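# Assemble two printed parts to match the stand's model

## Task

Join the two printed parts so that the result matches the completed assembly displayed on the stand.

## Robot and tools

Robot: two UR7e-style arms, left_arm and right_arm. Each carries a Robotiq two-finger gripper that opens to 140 mm and has a wrist camera. The fingers can fold at a hinge. A part held in the outer quarter of the pads, near the fingertips, gets the full squeeze. A part held deeper toward the palm can be pulled inward and held loosely or too hard. A fingertip pushed down onto a surface folds easily unless the fingers are fully closed, which spoils the next grip.

Frames: the scene frame has its origin on the table top, midway between the nominal bases. +z is up, +x points out over the table, and left_arm is on the +y side. The calibrated bases are left_arm (+0.056, +0.520, +0.013) m and right_arm (+0.016, -0.321, +0.013) m, with almost no yaw. Each arm reports its hand pose, velocities and targets in its own base frame. Fixed cameras and the table use the scene frame. On the gripper, the fingers point along +z and close along y. end_effector_position is the point between the pads when they are closed. The fingertips reach about 33 mm past it at gaps up to 40 mm, and about 9 mm past it when fully open.

Row layout, shared by execute_actions and move: one flat list of 18 numbers, each in [-1, 1], covering both arms even when only one moves. In order: left dx, dy, dz, rx, ry, rz, left gripper position, force_limit, speed, then the same nine for the right arm. dx to rz are offsets, not poses. They are measured along the arm's Hand target axes, starting from the Hand target at the beginning of that action or move. 1.0 means 0.6 m of travel or 180 degrees; rx, ry, rz form one rotation vector. Sending six zeros for an arm asks it to hold its current Hand target (and retry reaching it). Repeating the same nonzero offset in a new call moves the arm further. Each step clips the commanded orientation to within 32 degrees of the measured one.

Gripper numbers are absolute settings. position: +1 is fully open, about -0.8 is where the pads touch, and -1 closes until blocked. force_limit runs from -1 (about 14 N on a narrow part) to +1 (about 58 N), but a faster close grips harder. speed runs from -1 (about 30 mm/s) to +1 (about 250 mm/s). Both force_limit and speed start at +1. To leave a gripper unchanged, resend its last three numbers, since 0 is itself a command.

execute_actions(actions, cameras): actions is a list of actions. Each action is a table of up to 15 rows, one row per 1/30 s step. A short table repeats its last row. Every row counts from the action's start pose, not from the previous row. Images come back only when actions is empty or cameras names them; ["all"] returns every camera.

move(target, speed, blend, stop_force, zero, blocking, cameras): moves each gripper in a straight line to its offset from the Hand target. target is one 18-number row or up to 15 rows, and every row counts from the same starting Hand targets. speed is in m/s, from 0.002 to 3.6, default 0.25; turning is limited to twice that value in rad/s. blend, in metres, rounds corners in a list of targets; 0 means stopping at each one. stop_force, from 3 to 120 N, ends an arm's path when its wrist senses that much push against the motion. zero chooses whether the sensor is re-zeroed first. Leave stop_force out when backing away from a contact, and do not trust it while the gripper is rotating. blocking=false returns early and cannot be combined with stop_force. Paths take at least 0.5 s and stop after 10 s. They do not avoid obstacles or the other arm.

Other tools:
- wait(seconds): 0 to 10 s; arms hold their last command.
- stop(): brakes a running move.
- zoom_image(camera, region): region is [x0, y0, x1, y1] in pixels, at most 504 on each side, taken from the newest image.
- zero_wrist_force(arm): re-zeroes that arm's wrist sensor.
- read_manual(section): returns licence texts only.
- finished_scene(scene=1): ends the scene for good.

Cameras: cam_high, cam_low and cam_bench are 504x504; cam_left_wrist and cam_right_wrist are 672x504.

Results: positions in metres, end_effector_quat_wxyz, and velocities in m/s and rad/s. "Hand target" is the last commanded pose after clipping; the next offsets start from it. The gripper may settle short of it, and a fresh command, even all zeros, asks for it again. "Tool commands" shows the current gripper commands. object_status: 0 moving, 1 blocked while opening, 2 blocked while closing (the grip to look for), 3 at the requested position or pads touching. position_measured is in counts: 3 fully open, 230 pads touching. Wrist force and torque are given in the end-effector's axes, plus a line for the peak since the last report. Joint torques include the arm's own weight. "within noise" means the arm is at rest. The move: line reports done, off_target, moving, held or fault, and limits=paced or held. done means the arm is within 3 mm and 2 degrees of the target, but says nothing about contact.

Avoid:
- Dropping parts, releasing them while they move, slamming, or pressing hard.
- Anything falling or being left off the table, which fails the task.
- Hard hits on fixed or heavy objects.
- Contact or pressing between the two arms, which can end the scene. Closing one gripper on the other's fingers counts as a press.
- Targets even slightly past a firm contact. About 150 N of force, or torque at a joint limit (wrist joints about 18 to 22 N m), stops the arm for 10 s.
- Holding loads far from the gripper centre.
- Keeping an arm stretched out or pushing for long. Motors warn at 70 °C and brake at 85 °C.
- Paths that pass near an arm's own base.

Each tool is called after "Call:" by a JSON object that holds its "name" and its "arguments", one argument or row to a line.

## Session

Call:
{"name": "execute_actions", "arguments": {
  "actions": []
}}

Scene clock: 0.00 s.
left_arm: end_effector_position=(+0.0372, -0.4289, +0.1696) position_measured=3 object_status=3 end_effector_quat_wxyz=(+0.050, +0.701, -0.704, +0.100) | right_arm: end_effector_position=(+0.3098, +0.1465, +0.3050) position_measured=3 object_status=3 end_effector_quat_wxyz=(+0.642, -0.519, -0.495, -0.271)
Joint positions: left_arm=[-1.903 -1.897 2.181 -2.033 -1.436 2.826] | right_arm=[-0.636 -1.414 1.86 -0.479 -0.998 0.427]
Joint velocities: within noise
Joint torques (N m): no reading
Wrist force (N): no reading
Wrist torque (N m): no reading
Wrist force, peak (N): no reading
Hand target: left_arm +0.0372, -0.4289, +0.1696; +0.050, +0.701, -0.704, +0.100 | right_arm +0.3098, +0.1465, +0.3050; +0.642, -0.519, -0.495, -0.271
Tool commands: left_gripper/position=+1.0 left_gripper/force_limit=+1.0 left_gripper/speed=+1.0 right_gripper/position=+1.0 right_gripper/force_limit=+1.0 right_gripper/speed=+1.0

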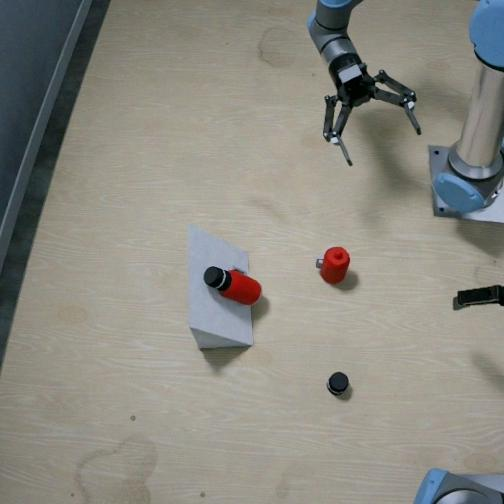

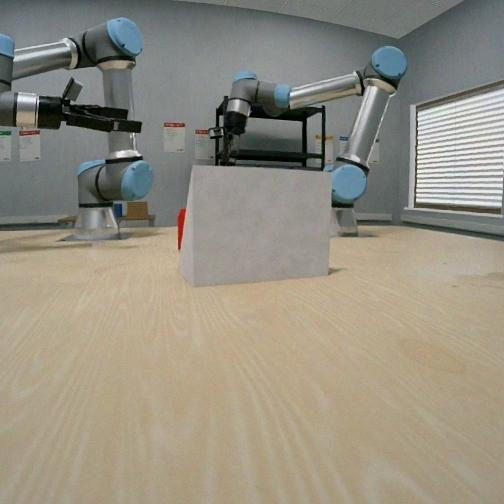

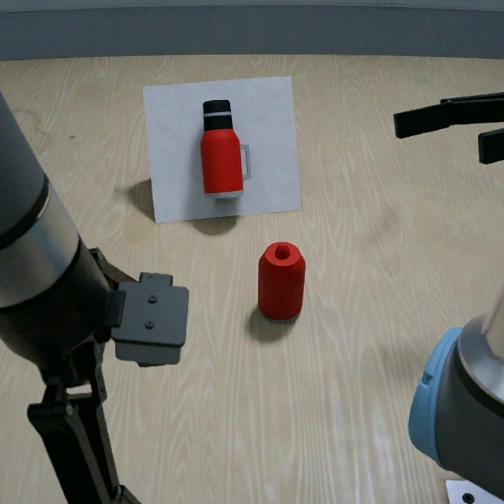

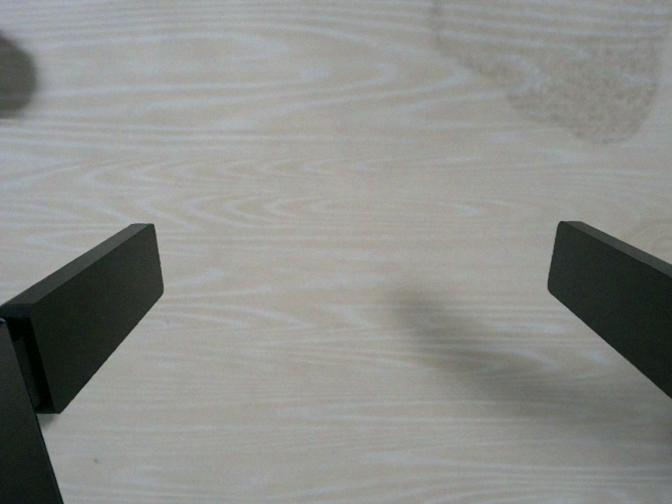

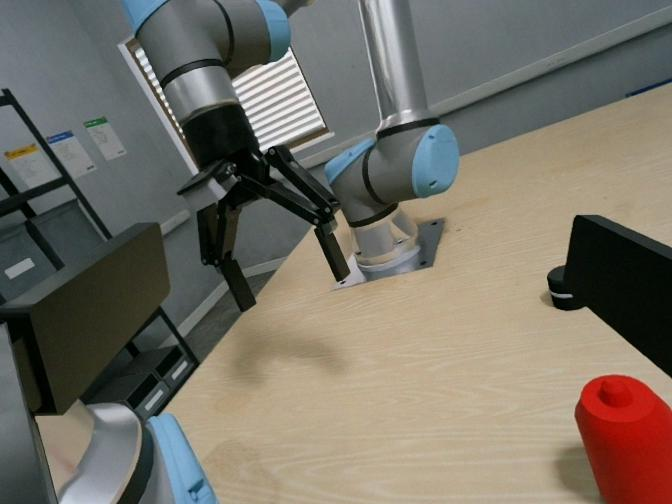

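Call:
{"name": "zoom_image", "arguments": {
  "camera": "cam_high",
  "region": [180, 210, 370, 400]
}}

Call:
{"name": "zoom_image", "arguments": {
  "camera": "cam_bench",
  "region": [140, 70, 320, 330]
}}

Call:
{"name": "zoom_image", "arguments": {
  "camera": "cam_right_wrist",
  "region": [500, 200, 672, 504]
}}

Call:
{"name": "zoom_image", "arguments": {
  "camera": "cam_high",
  "region": [310, 355, 370, 415]
}}

Scaled by 2.653 from the camera's 504x504 image, which has a finer 720x720 frame.

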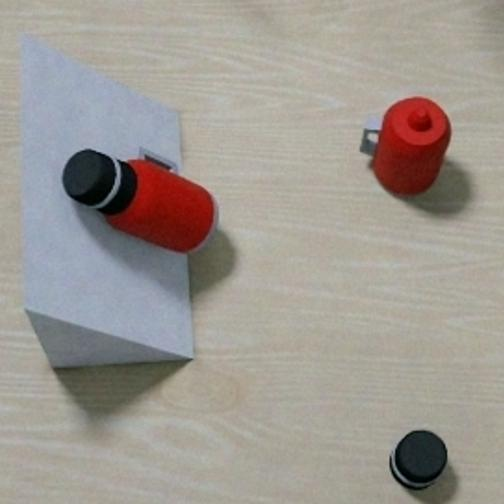

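Scaled by 1.938 from the camera's 504x504 image, which has a finer 720x720 frame.

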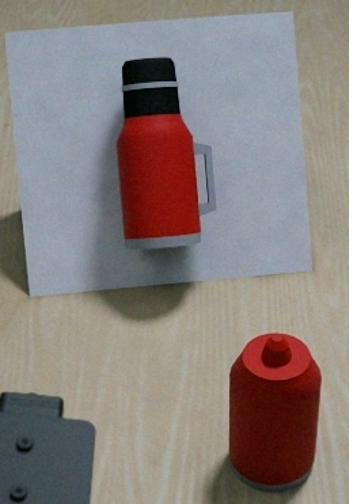

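Scaled by 1.658 from the camera's 672x504 image, which has a finer 960x720 frame.

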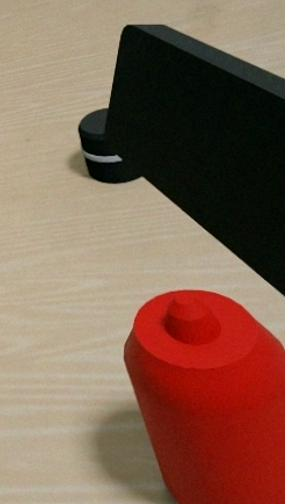

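Scaled by 8.400 from the camera's 504x504 image, which has a finer 720x720 frame.

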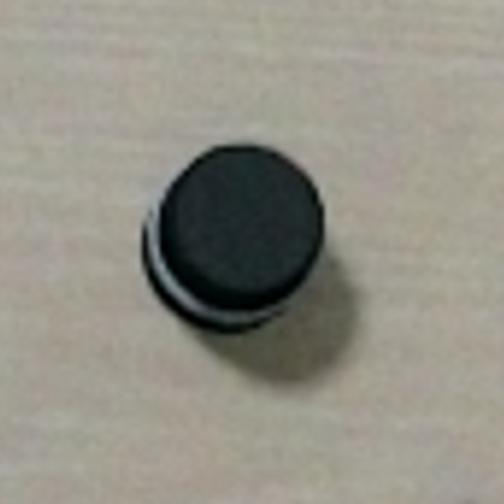

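Call:
{"name": "move", "arguments": {
  "target": [-0.221,-0.468,-0.065,-0.0226,-0.0676,0,1,-1,0, 0,0,0,0,0,0,1,1,1],
  "speed": 0.35,
  "cameras": ["all"]
}}

Scene clock: 6.70 s.
left_arm: end_effector_position=(+0.3161, -0.2902, +0.1995) position_measured=3 object_status=3 end_effector_quat_wxyz=(+0.000, +0.706, -0.709, +0.000) | right_arm: end_effector_position=(+0.3098, +0.1465, +0.3050) position_measured=3 object_status=3 end_effector_quat_wxyz=(+0.642, -0.519, -0.495, -0.271)
Joint positions: left_arm=[-1.059 -1.755 1.933 -1.749 -1.57 3.658] | right_arm=[-0.636 -1.414 1.86 -0.479 -0.998 0.427]
Joint torques (N m): left_arm=[14.68 -8.46 -33.12 -0.23 -1.65 3.04] | right_arm=[-0.79 -26.75 -17.43 1.72 -0.27 0]
Wrist force (N): left_arm=[0.4 -0.5 0.3] | right_arm=[0.1 0.3 0.0]
Wrist torque (N m): left_arm=[-0.06 -0.03 -0.02] | right_arm=[0.05 -0.02 0.01]
Wrist force, peak (N): left_arm=[-1.6 -3.6 0.2] | right_arm=[0.0 0.5 -0.1]
Hand target: left_arm +0.3162, -0.2901, +0.1995; +0.000, +0.706, -0.709, +0.000 | right_arm +0.3098, +0.1465, +0.3050; +0.642, -0.519, -0.495, -0.271
Off the commanded pose: left_arm 0.000 m, 0 deg | right_arm 0.000 m, 0 deg.
move: done
camera_calibration:
cam_left_wrist: T_world_to_cam=[[-0.999893, -0.00204963, 0.0144961, 0.319267], [0.00316121, 0.936568, 0.350471, 0.205678], [-0.014295, 0.350479, -0.936461, 0.435116], [0, 0, 0, 1]] pos_world=[0.324802, -0.344476, 0.330757]

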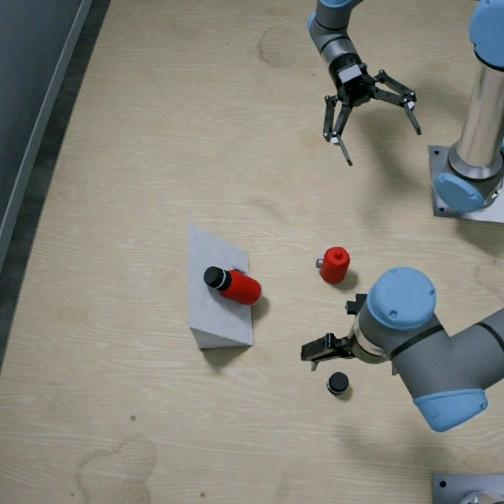

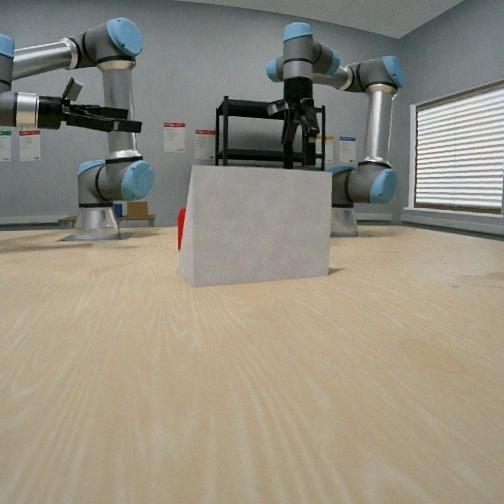

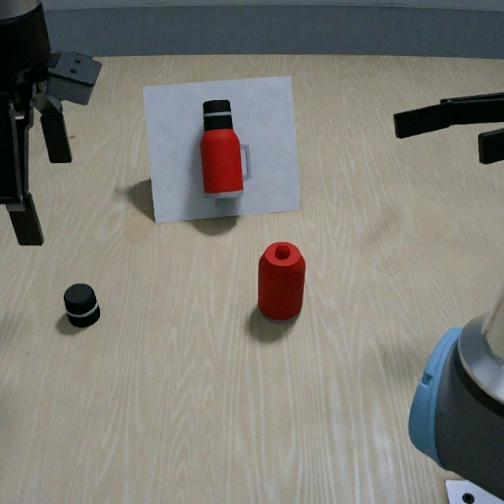

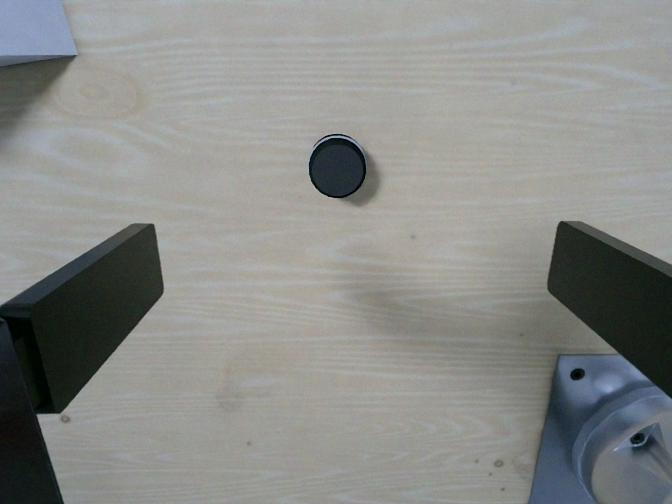

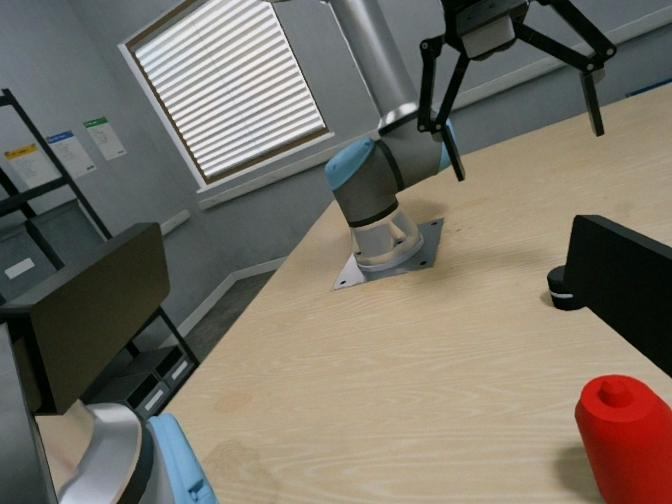

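Call:
{"name": "move", "arguments": {
  "target": [
    [0.0032,-0.0038,0.2558,0,0,0,0.1,-1,0, 0,0,0,0,0,0,1,1,1],
    [0.0032,-0.0038,0.2558,0,0,0,-1,-0.4,-1, 0,0,0,0,0,0,1,1,1]
  ],
  "speed": 0.2,
  "cameras": ["cam_bench","cam_left_wrist","cam_high"]
}}

Scene clock: 10.93 s.
left_arm: end_effector_position=(+0.3184, -0.2920, +0.0460) position_measured=170 object_status=0 end_effector_quat_wxyz=(+0.000, +0.706, -0.709, +0.000) | right_arm: end_effector_position=(+0.3098, +0.1465, +0.3050) position_measured=3 object_status=3 end_effector_quat_wxyz=(+0.642, -0.519, -0.495, -0.271)
Joint positions: left_arm=[-1.056 -1.585 2.213 -2.198 -1.571 3.661] | right_arm=[-0.636 -1.414 1.86 -0.479 -0.998 0.427]
Joint torques (N m): left_arm=[13.05 -9.95 -12.65 -5.38 -1.73 2.47] | right_arm=[0.5 -25.26 -18.3 1.9 -0.15 -0.09]
Wrist force (N): left_arm=[-1.7 0.3 -11.4] | right_arm=[0.0 0.1 -0.1]
Wrist torque (N m): left_arm=[-0.09 -0.01 -0.01] | right_arm=[0.02 0.01 0.01]
Wrist force, peak (N): left_arm=[-1.7 0.4 -11.5] | right_arm=[0.3 0.2 -0.5]
Hand target: left_arm +0.3184, -0.2920, +0.0460; +0.000, +0.706, -0.709, +0.000 | right_arm +0.3098, +0.1465, +0.3050; +0.642, -0.519, -0.495, -0.271
Off the commanded pose: left_arm 0.000 m, 0 deg | right_arm 0.000 m, 0 deg.
move: done
camera_calibration:
cam_left_wrist: T_world_to_cam=[[-0.999891, -0.00199039, 0.0146231, 0.323885], [0.00326253, 0.936535, 0.350558, 0.261093], [-0.0143928, 0.350567, -0.936427, 0.29209], [0, 0, 0, 1]] pos_world=[0.327202, -0.346276, 0.177257]
Images, in order (width x height): cam_high 504x504, cam_bench 504x504, cam_left_wrist 672x504.

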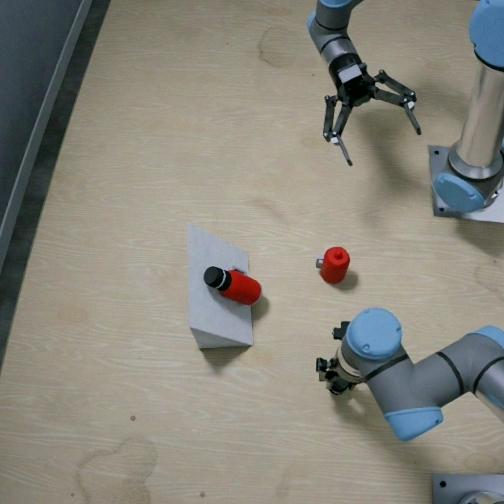

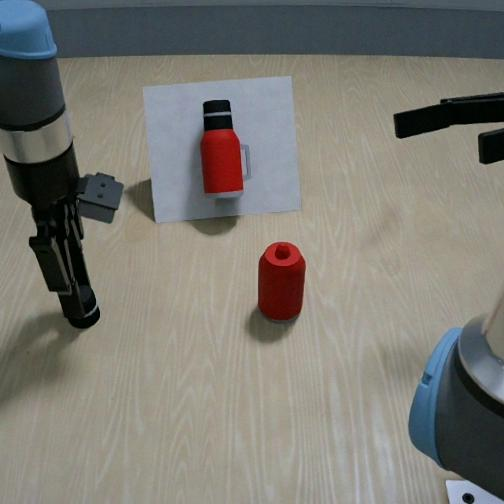

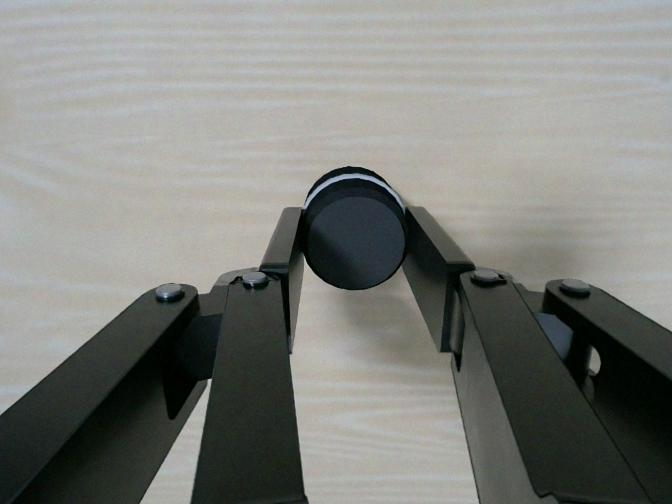

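Call:
{"name": "move", "arguments": {
  "target": [0,0,-0.34,0,0,0,-1,-0.4,-1, 0,0,0,0,0,0,1,1,1],
  "speed": 0.2,
  "cameras": ["cam_bench","cam_left_wrist","cam_low","cam_right_wrist"]
}}

Call:
{"name": "zoom_image", "arguments": {
  "camera": "cam_bench",
  "region": [0, 50, 200, 250]
}}

Call:
{"name": "zoom_image", "arguments": {
  "camera": "cam_left_wrist",
  "region": [230, 130, 480, 330]
}}

Call:
{"name": "zoom_image", "arguments": {
  "camera": "cam_right_wrist",
  "region": [420, 80, 672, 400]
}}

Scene clock: 13.80 s.
left_arm: end_effector_position=(+0.3185, -0.2921, +0.2498) position_measured=170 object_status=2 end_effector_quat_wxyz=(+0.000, +0.706, -0.709, +0.000) | right_arm: end_effector_position=(+0.3098, +0.1465, +0.3050) position_measured=3 object_status=3 end_effector_quat_wxyz=(+0.642, -0.519, -0.495, -0.271)
Joint positions: left_arm=[-1.056 -1.761 1.809 -1.618 -1.571 3.661] | right_arm=[-0.636 -1.414 1.86 -0.479 -0.998 0.427]
Joint torques (N m): left_arm=[-13.34 -8.66 -33.69 0.53 -1.64 -2.5] | right_arm=[-0.42 -26.08 -18.82 2.03 0.02 0.14]
Wrist force (N): left_arm=[0.3 -0.6 0.5] | right_arm=[0.0 0.2 -0.2]
Wrist torque (N m): left_arm=[-0.08 0.00 -0.01] | right_arm=[0.04 -0.01 0.00]
Wrist force, peak (N): left_arm=[-1.9 0.4 -11.6] | right_arm=[0.3 0.3 0.3]
Hand target: left_arm +0.3185, -0.2921, +0.2500; +0.000, +0.706, -0.709, +0.000 | right_arm +0.3098, +0.1465, +0.3050; +0.642, -0.519, -0.495, -0.271
Off the commanded pose: left_arm 0.000 m, 0 deg | right_arm 0.000 m, 0 deg.
move: done
camera_calibration:
cam_left_wrist: T_world_to_cam=[[-0.999891, -0.00198884, 0.0146238, 0.320903], [0.00326288, 0.936568, 0.35047, 0.189753], [-0.0143932, 0.350479, -0.93646, 0.483045], [0, 0, 0, 1]] pos_world=[0.327202, -0.346376, 0.381157]
Images, in order (width x height): cam_low 504x504, cam_bench 504x504, cam_left_wrist 672x504, cam_right_wrist 672x504.

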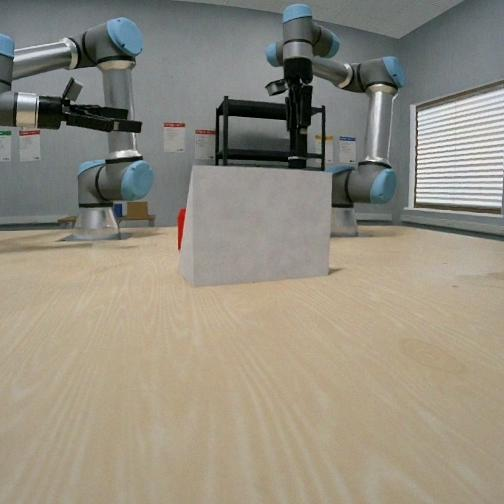

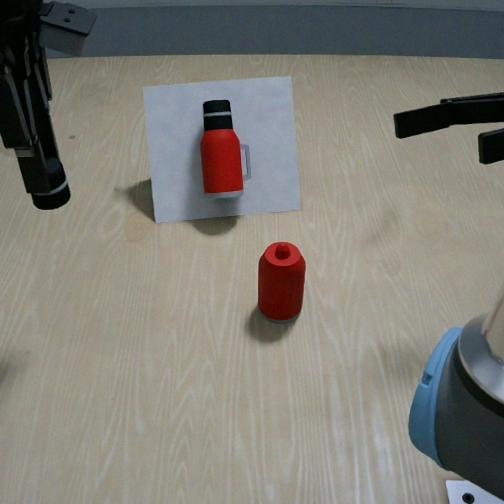

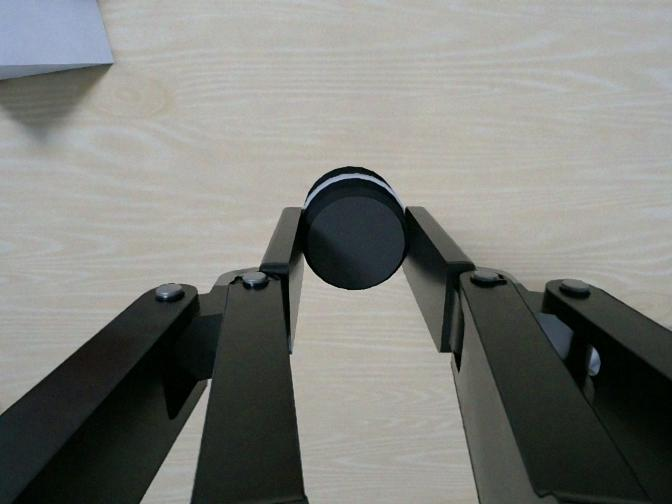

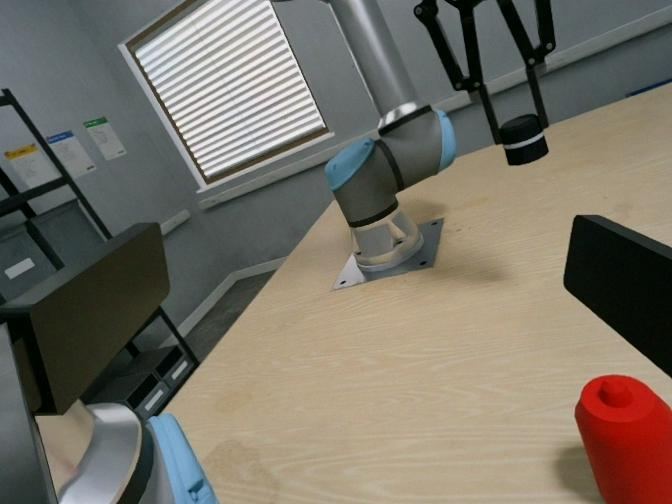

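Scaled by 2.520 from the camera's 504x504 image, which has a finer 720x720 frame.

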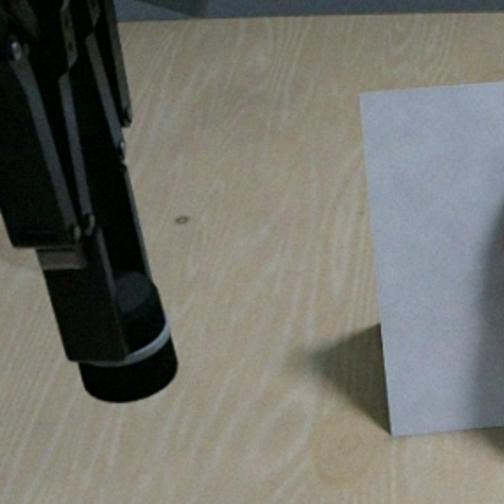

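Scaled by 2.016 from the camera's 672x504 image, which has a finer 960x720 frame.

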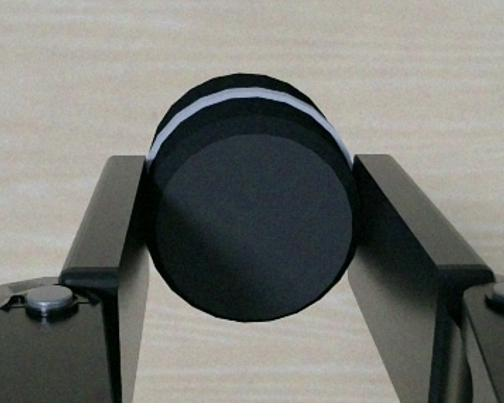

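Scaled by 1.575 from the camera's 672x504 image, which has a finer 960x720 frame.

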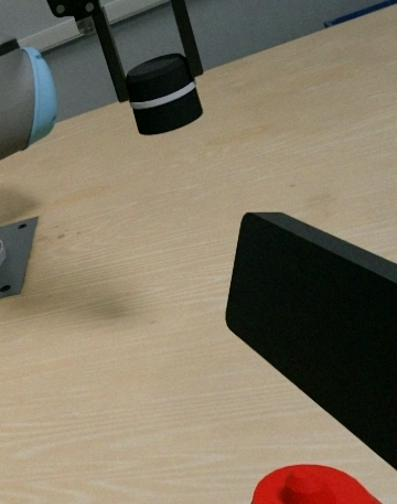

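Call:
{"name": "move", "arguments": {
  "target": [0,0,0,0,0.3,0,-1,-0.4,-1, 0,0,0,0,0,0,1,1,1],
  "speed": 0.5,
  "cameras": ["cam_bench","cam_right_wrist","cam_high"]
}}

Call:
{"name": "zoom_image", "arguments": {
  "camera": "cam_right_wrist",
  "region": [450, 60, 600, 180]
}}

Call:
{"name": "zoom_image", "arguments": {
  "camera": "cam_bench",
  "region": [190, 90, 260, 210]
}}

Call:
{"name": "zoom_image", "arguments": {
  "camera": "cam_bench",
  "region": [240, 230, 330, 330]
}}

Call:
{"name": "zoom_image", "arguments": {
  "camera": "cam_right_wrist",
  "region": [560, 360, 672, 504]
}}

Scene clock: 17.20 s.
left_arm: end_effector_position=(+0.3184, -0.2921, +0.2500) position_measured=170 object_status=2 end_effector_quat_wxyz=(+0.321, +0.629, -0.632, +0.320) | right_arm: end_effector_position=(+0.3098, +0.1465, +0.3050) position_measured=3 object_status=3 end_effector_quat_wxyz=(+0.642, -0.519, -0.495, -0.271)
Joint positions: left_arm=[-0.553 -1.881 2.393 -2.704 -2.332 3.908] | right_arm=[-0.636 -1.414 1.86 -0.479 -0.998 0.427]
Joint torques (N m): left_arm=[13.15 1.04 -14.46 -7.2 -3.83 -2.45] | right_arm=[-1.3 -26.59 -17.97 1.88 -0.16 -0.15]
Wrist force (N): left_arm=[-2.1 -0.6 -1.8] | right_arm=[0.0 0.2 0.2]
Wrist torque (N m): left_arm=[-0.13 0.07 -0.06] | right_arm=[0.05 -0.01 0.01]
Wrist force, peak (N): left_arm=[-2.9 -0.5 -1.8] | right_arm=[0.3 0.2 0.4]
Hand target: left_arm +0.3185, -0.2921, +0.2500; +0.322, +0.629, -0.631, +0.320 | right_arm +0.3098, +0.1465, +0.3050; +0.642, -0.519, -0.495, -0.271
Off the commanded pose: left_arm 0.000 m, 0 deg | right_arm 0.000 m, 0 deg.
move: done
Images, in order (width x height): cam_high 504x504, cam_bench 504x504, cam_right_wrist 672x504.

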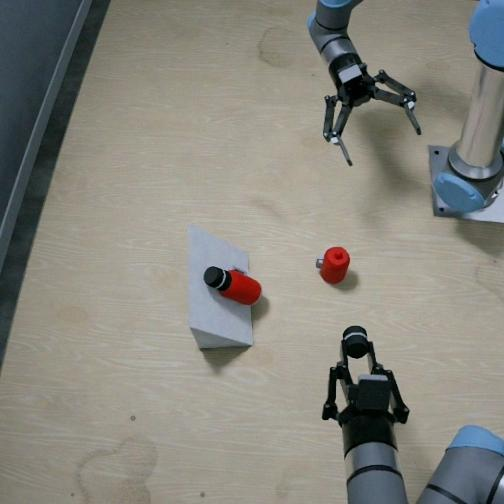

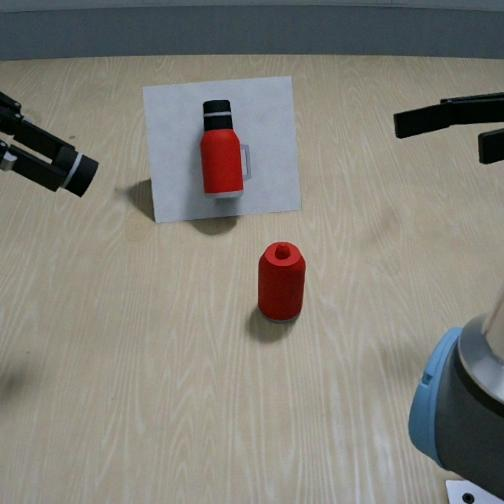

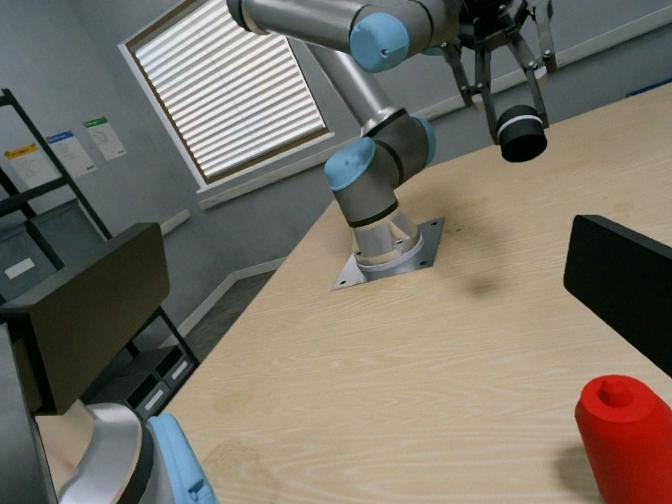

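Scaled by 3.360 from the camera's 672x504 image, which has a finer 960x720 frame.

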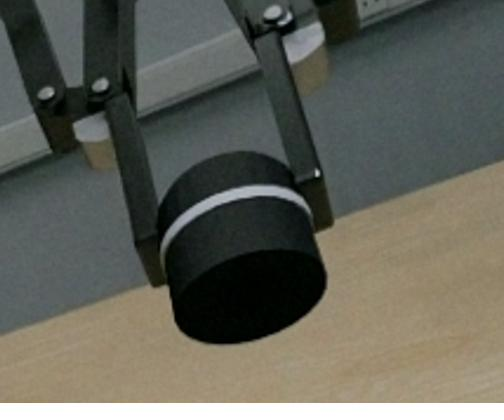

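Scaled by 4.200 from the camera's 504x504 image, which has a finer 720x720 frame.

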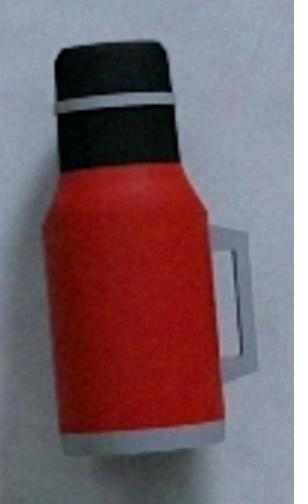

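Scaled by 5.040 from the camera's 504x504 image, which has a finer 720x720 frame.

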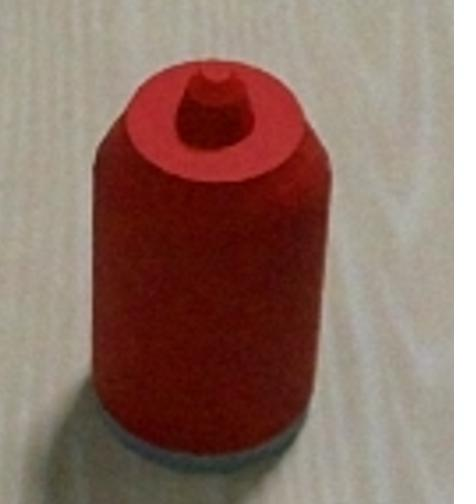

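Scaled by 3.500 from the camera's 672x504 image, which has a finer 960x720 frame.

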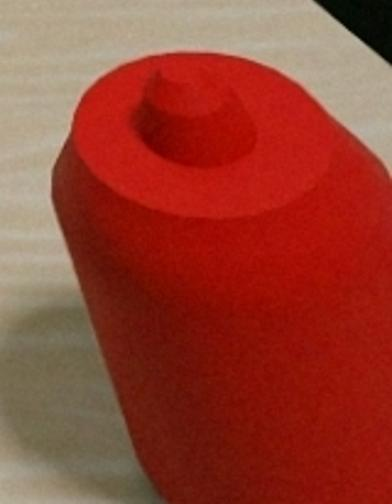

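Call:
{"name": "move", "arguments": {
  "target": [0.2279,-0.0208,0.2567,0,-0.3,0,-1,-0.4,-1, 0,0,-0.2,0,0,0,1,1,1],
  "speed": 0.35,
  "cameras": ["all"]
}}

Call:
{"name": "zoom_image", "arguments": {
  "camera": "cam_left_wrist",
  "region": [260, 20, 430, 150]
}}

Scene clock: 22.60 s.
left_arm: end_effector_position=(+0.3301, -0.4971, +0.2699) position_measured=170 object_status=2 end_effector_quat_wxyz=(+0.000, +0.706, -0.709, +0.000) end_effector_velocity=(+0.000, +0.000, +0.000) end_effector_angular_velocity=(+0.004, +0.001, +0.000) | right_arm: end_effector_position=(+0.3523, +0.0343, +0.3083) position_measured=3 object_status=3 end_effector_quat_wxyz=(+0.642, -0.519, -0.495, -0.271)
Joint positions: left_arm=[-1.21 -1.358 1.35 -1.562 -1.571 3.507] | right_arm=[-0.761 -1.224 1.604 -0.411 -1.123 0.423]
Joint velocities: left_arm=[0 0.002 -0.003 0.006 0 0] | right_arm=[within noise]
Joint torques (N m): left_arm=[-12.85 -27.12 -33.13 0.8 1.49 -2.58] | right_arm=[-7.61 -24.53 -27.43 4.11 -1.61 -1.4]
Wrist force (N): left_arm=[0.4 -0.6 0.5] | right_arm=[0.2 0.3 0.4]
Wrist torque (N m): left_arm=[-0.04 -0.01 0.20] | right_arm=[0.10 -0.05 0.14]
Wrist force, peak (N): left_arm=[-3.3 -0.7 -2.3] | right_arm=[0.5 0.1 0.8]
Hand target: left_arm +0.3301, -0.4972, +0.2699; +0.000, +0.706, -0.709, +0.000 | right_arm +0.3523, +0.0343, +0.3083; +0.642, -0.519, -0.495, -0.271
Off the commanded pose: left_arm 0.000 m, 0 deg | right_arm 0.000 m, 0 deg.
move: done
camera_calibration:
cam_left_wrist: T_world_to_cam=[[-0.999891, -0.00198574, 0.0146238, 0.331802], [0.00326259, 0.936646, 0.350262, 0.374794], [-0.0143929, 0.350271, -0.936538, 0.5738], [0, 0, 0, 1]] pos_world=[0.338802, -0.551376, 0.401257]
cam_right_wrist: T_world_to_cam=[[0.848386, 0.318591, -0.422778, -0.169936], [-0.241755, -0.47732, -0.84482, 0.366999], [-0.470952, 0.818942, -0.32793, 0.383798], [0, 0, 0, 1]] pos_world=[0.413645, -0.0849919, 0.364062]

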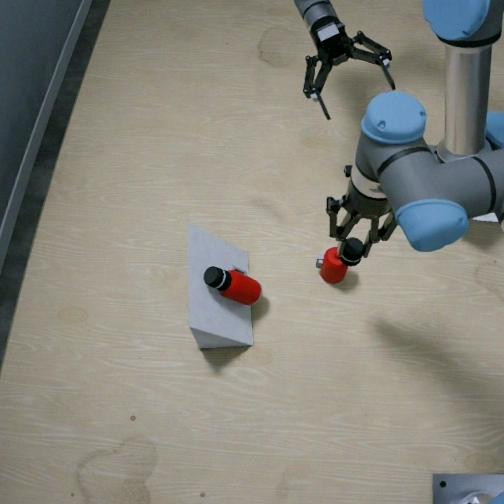

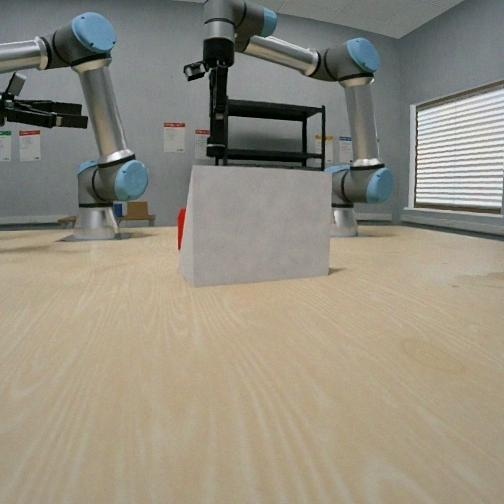

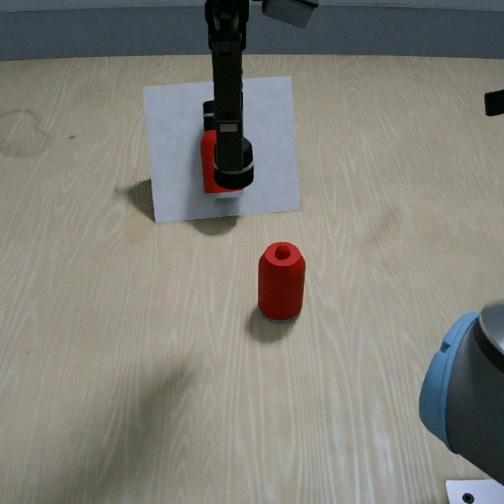

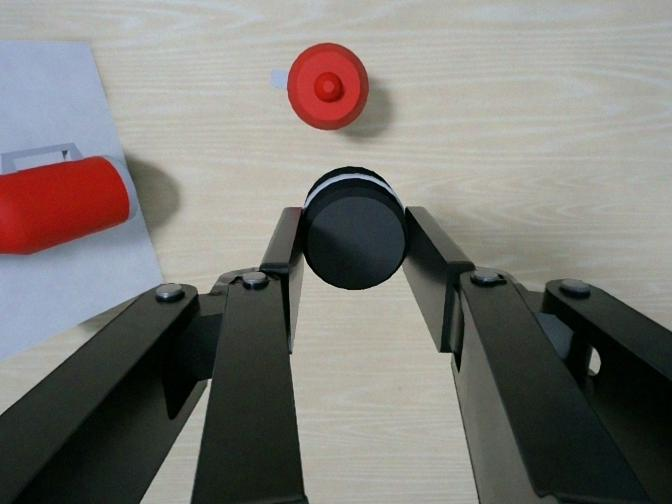

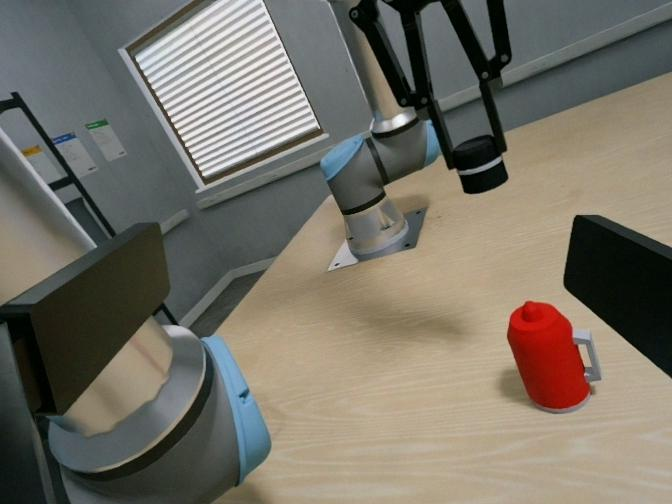

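Scaled by 2.965 from the camera's 672x504 image, which has a finer 960x720 frame.

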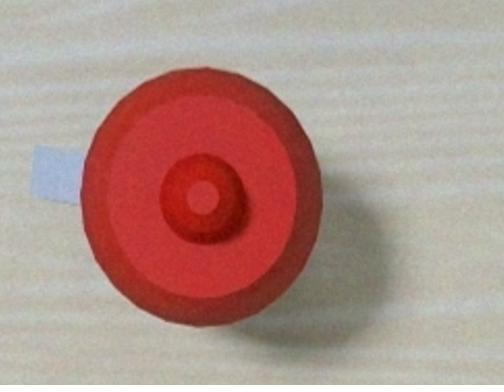

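Call:
{"name": "move", "arguments": {
  "target": [0.0958,-0.0155,0.175,0,0,0,-1,-0.4,-1, 0,0,0,0,0,0,1,1,1],
  "speed": 0.2,
  "cameras": ["cam_bench","cam_right_wrist","cam_high"]
}}

Call:
{"name": "zoom_image", "arguments": {
  "camera": "cam_bench",
  "region": [220, 170, 350, 330]
}}

Call:
{"name": "zoom_image", "arguments": {
  "camera": "cam_right_wrist",
  "region": [470, 200, 620, 430]
}}

Scene clock: 25.67 s.
left_arm: end_effector_position=(+0.3390, -0.5545, +0.1651) position_measured=170 object_status=2 end_effector_quat_wxyz=(+0.000, +0.706, -0.709, +0.000) | right_arm: end_effector_position=(+0.3523, +0.0343, +0.3083) position_measured=3 object_status=3 end_effector_quat_wxyz=(+0.642, -0.519, -0.495, -0.271)
Joint positions: left_arm=[-1.229 -1.202 1.414 -1.782 -1.571 3.488] | right_arm=[-0.761 -1.224 1.604 -0.411 -1.123 0.423]
Joint torques (N m): left_arm=[-14.07 -33.76 -34.44 -6.41 1.39 -2.48] | right_arm=[-7.57 -23.76 -26.76 4.28 -1.69 -1.44]
Wrist force (N): left_arm=[0.3 -0.6 0.9] | right_arm=[0.2 0.3 0.3]
Wrist torque (N m): left_arm=[-0.06 0.00 0.19] | right_arm=[0.09 -0.05 0.14]
Wrist force, peak (N): left_arm=[0.8 -0.8 2.0] | right_arm=[0.5 0.5 0.3]
Hand target: left_arm +0.3391, -0.5546, +0.1649; +0.000, +0.706, -0.709, +0.000 | right_arm +0.3523, +0.0343, +0.3083; +0.642, -0.519, -0.495, -0.271
Off the commanded pose: left_arm 0.000 m, 0 deg | right_arm 0.000 m, 0 deg.
move: done
camera_calibration:
cam_right_wrist: T_world_to_cam=[[0.848386, 0.318591, -0.422778, -0.169936], [-0.241755, -0.47732, -0.84482, 0.366999], [-0.470952, 0.818942, -0.32793, 0.383798], [0, 0, 0, 1]] pos_world=[0.413645, -0.0849919, 0.364062]
Images, in order (width x height): cam_high 504x504, cam_bench 504x504, cam_right_wrist 672x504.

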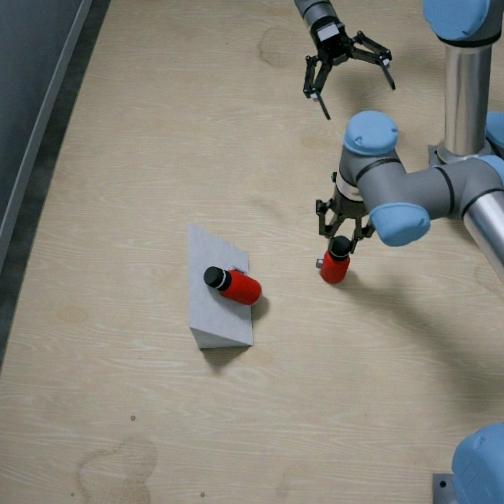

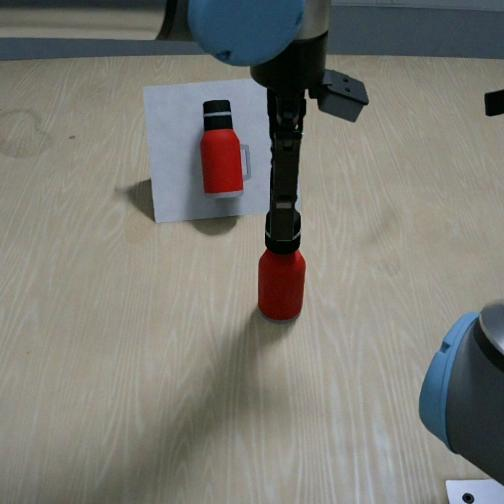

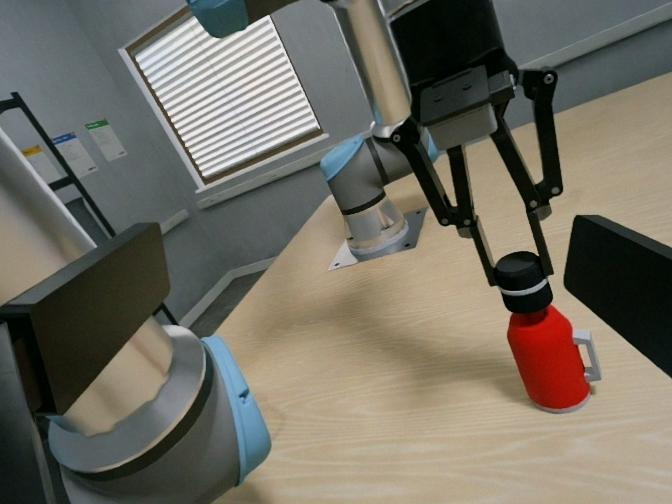

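Scaled by 3.150 from the camera's 504x504 image, which has a finer 720x720 frame.

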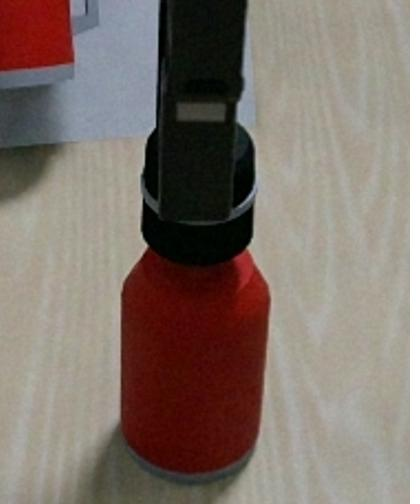

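Scaled by 2.191 from the camera's 672x504 image, which has a finer 960x720 frame.

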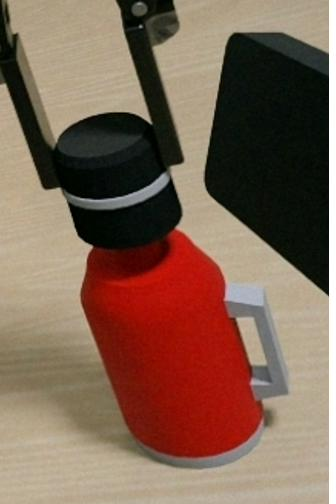

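Call:
{"name": "move", "arguments": {
  "target": [0,0,0.045,0,0,0,-1,-0.4,-1, 0,0,0,0,0,0,1,1,1],
  "speed": 0.02,
  "stop_force": 8,
  "cameras": ["cam_bench","cam_right_wrist"]
}}

Call:
{"name": "zoom_image", "arguments": {
  "camera": "cam_bench",
  "region": [220, 170, 350, 330]
}}

Call:
{"name": "zoom_image", "arguments": {
  "camera": "cam_right_wrist",
  "region": [470, 200, 620, 430]
}}

Scene clock: 29.03 s.
left_arm: end_effector_position=(+0.3391, -0.5546, +0.1462) position_measured=170 object_status=2 end_effector_quat_wxyz=(+0.000, +0.706, -0.709, +0.000) | right_arm: end_effector_position=(+0.3523, +0.0343, +0.3083) position_measured=3 object_status=3 end_effector_quat_wxyz=(+0.642, -0.519, -0.495, -0.271)
Joint positions: left_arm=[-1.229 -1.191 1.449 -1.827 -1.571 3.488] | right_arm=[-0.761 -1.224 1.604 -0.411 -1.123 0.423]
Joint torques (N m): left_arm=[-11.95 -55.7 -33.04 0.19 0.96 -2.25] | right_arm=[-7.39 -23.8 -26.29 4.13 -1.69 -1.38]
Wrist force (N): left_arm=[0.6 -0.3 0.0] | right_arm=[0.4 0.2 0.4]
Wrist torque (N m): left_arm=[-0.03 -0.06 0.19] | right_arm=[0.07 -0.10 0.14]
Wrist force, peak (N): left_arm=[-1.7 2.6 -20.5] | right_arm=[0.6 0.5 0.4]
Hand target: left_arm +0.3391, -0.5546, +0.1462; +0.000, +0.706, -0.709, +0.000 (not the last commanded pose) | right_arm +0.3523, +0.0343, +0.3083; +0.642, -0.519, -0.495, -0.271
Off the commanded pose: left_arm 0.008 m, 0 deg | right_arm 0.000 m, 0 deg.
move: contact (left_arm)
camera_calibration:
cam_right_wrist: T_world_to_cam=[[0.848386, 0.318591, -0.422778, -0.169936], [-0.241755, -0.47732, -0.84482, 0.366999], [-0.470952, 0.818942, -0.32793, 0.383798], [0, 0, 0, 1]] pos_world=[0.413645, -0.0849919, 0.364062]
Images, in order (width x height): cam_bench 504x504, cam_right_wrist 672x504.

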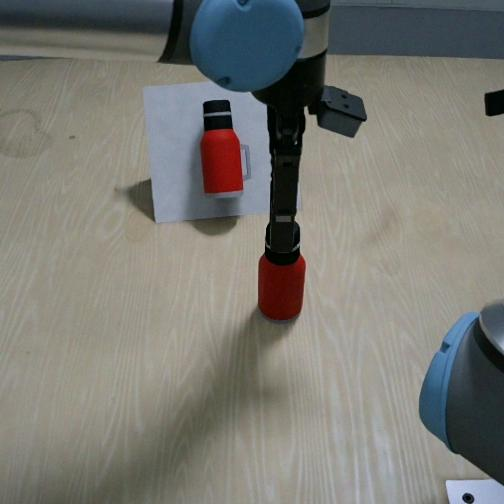

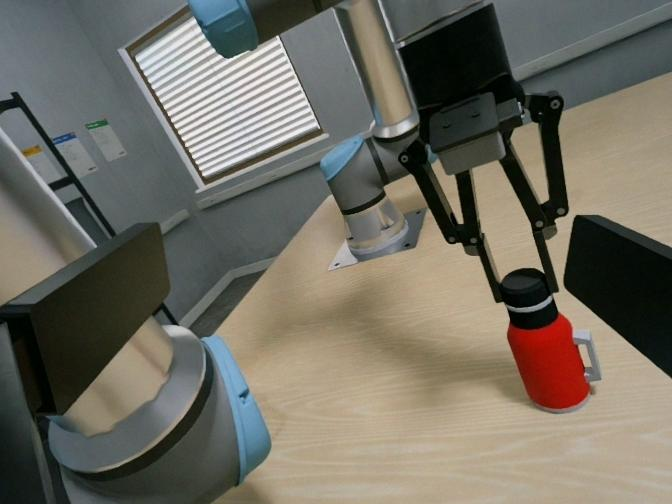

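Scaled by 3.150 from the camera's 504x504 image, which has a finer 720x720 frame.

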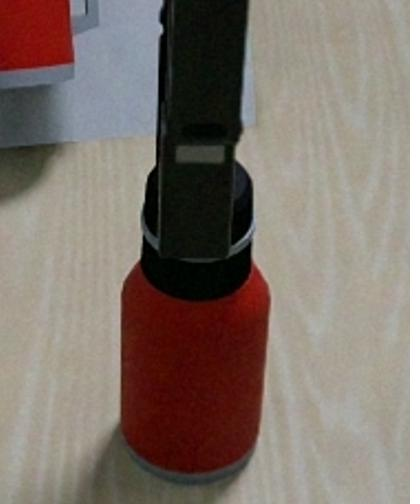

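Scaled by 2.191 from the camera's 672x504 image, which has a finer 960x720 frame.

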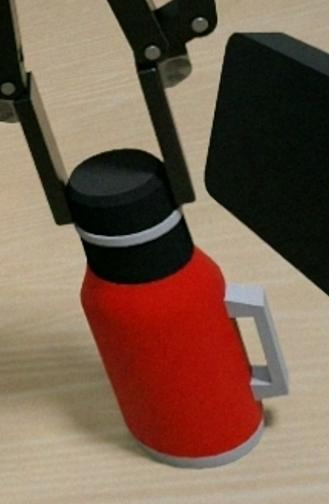

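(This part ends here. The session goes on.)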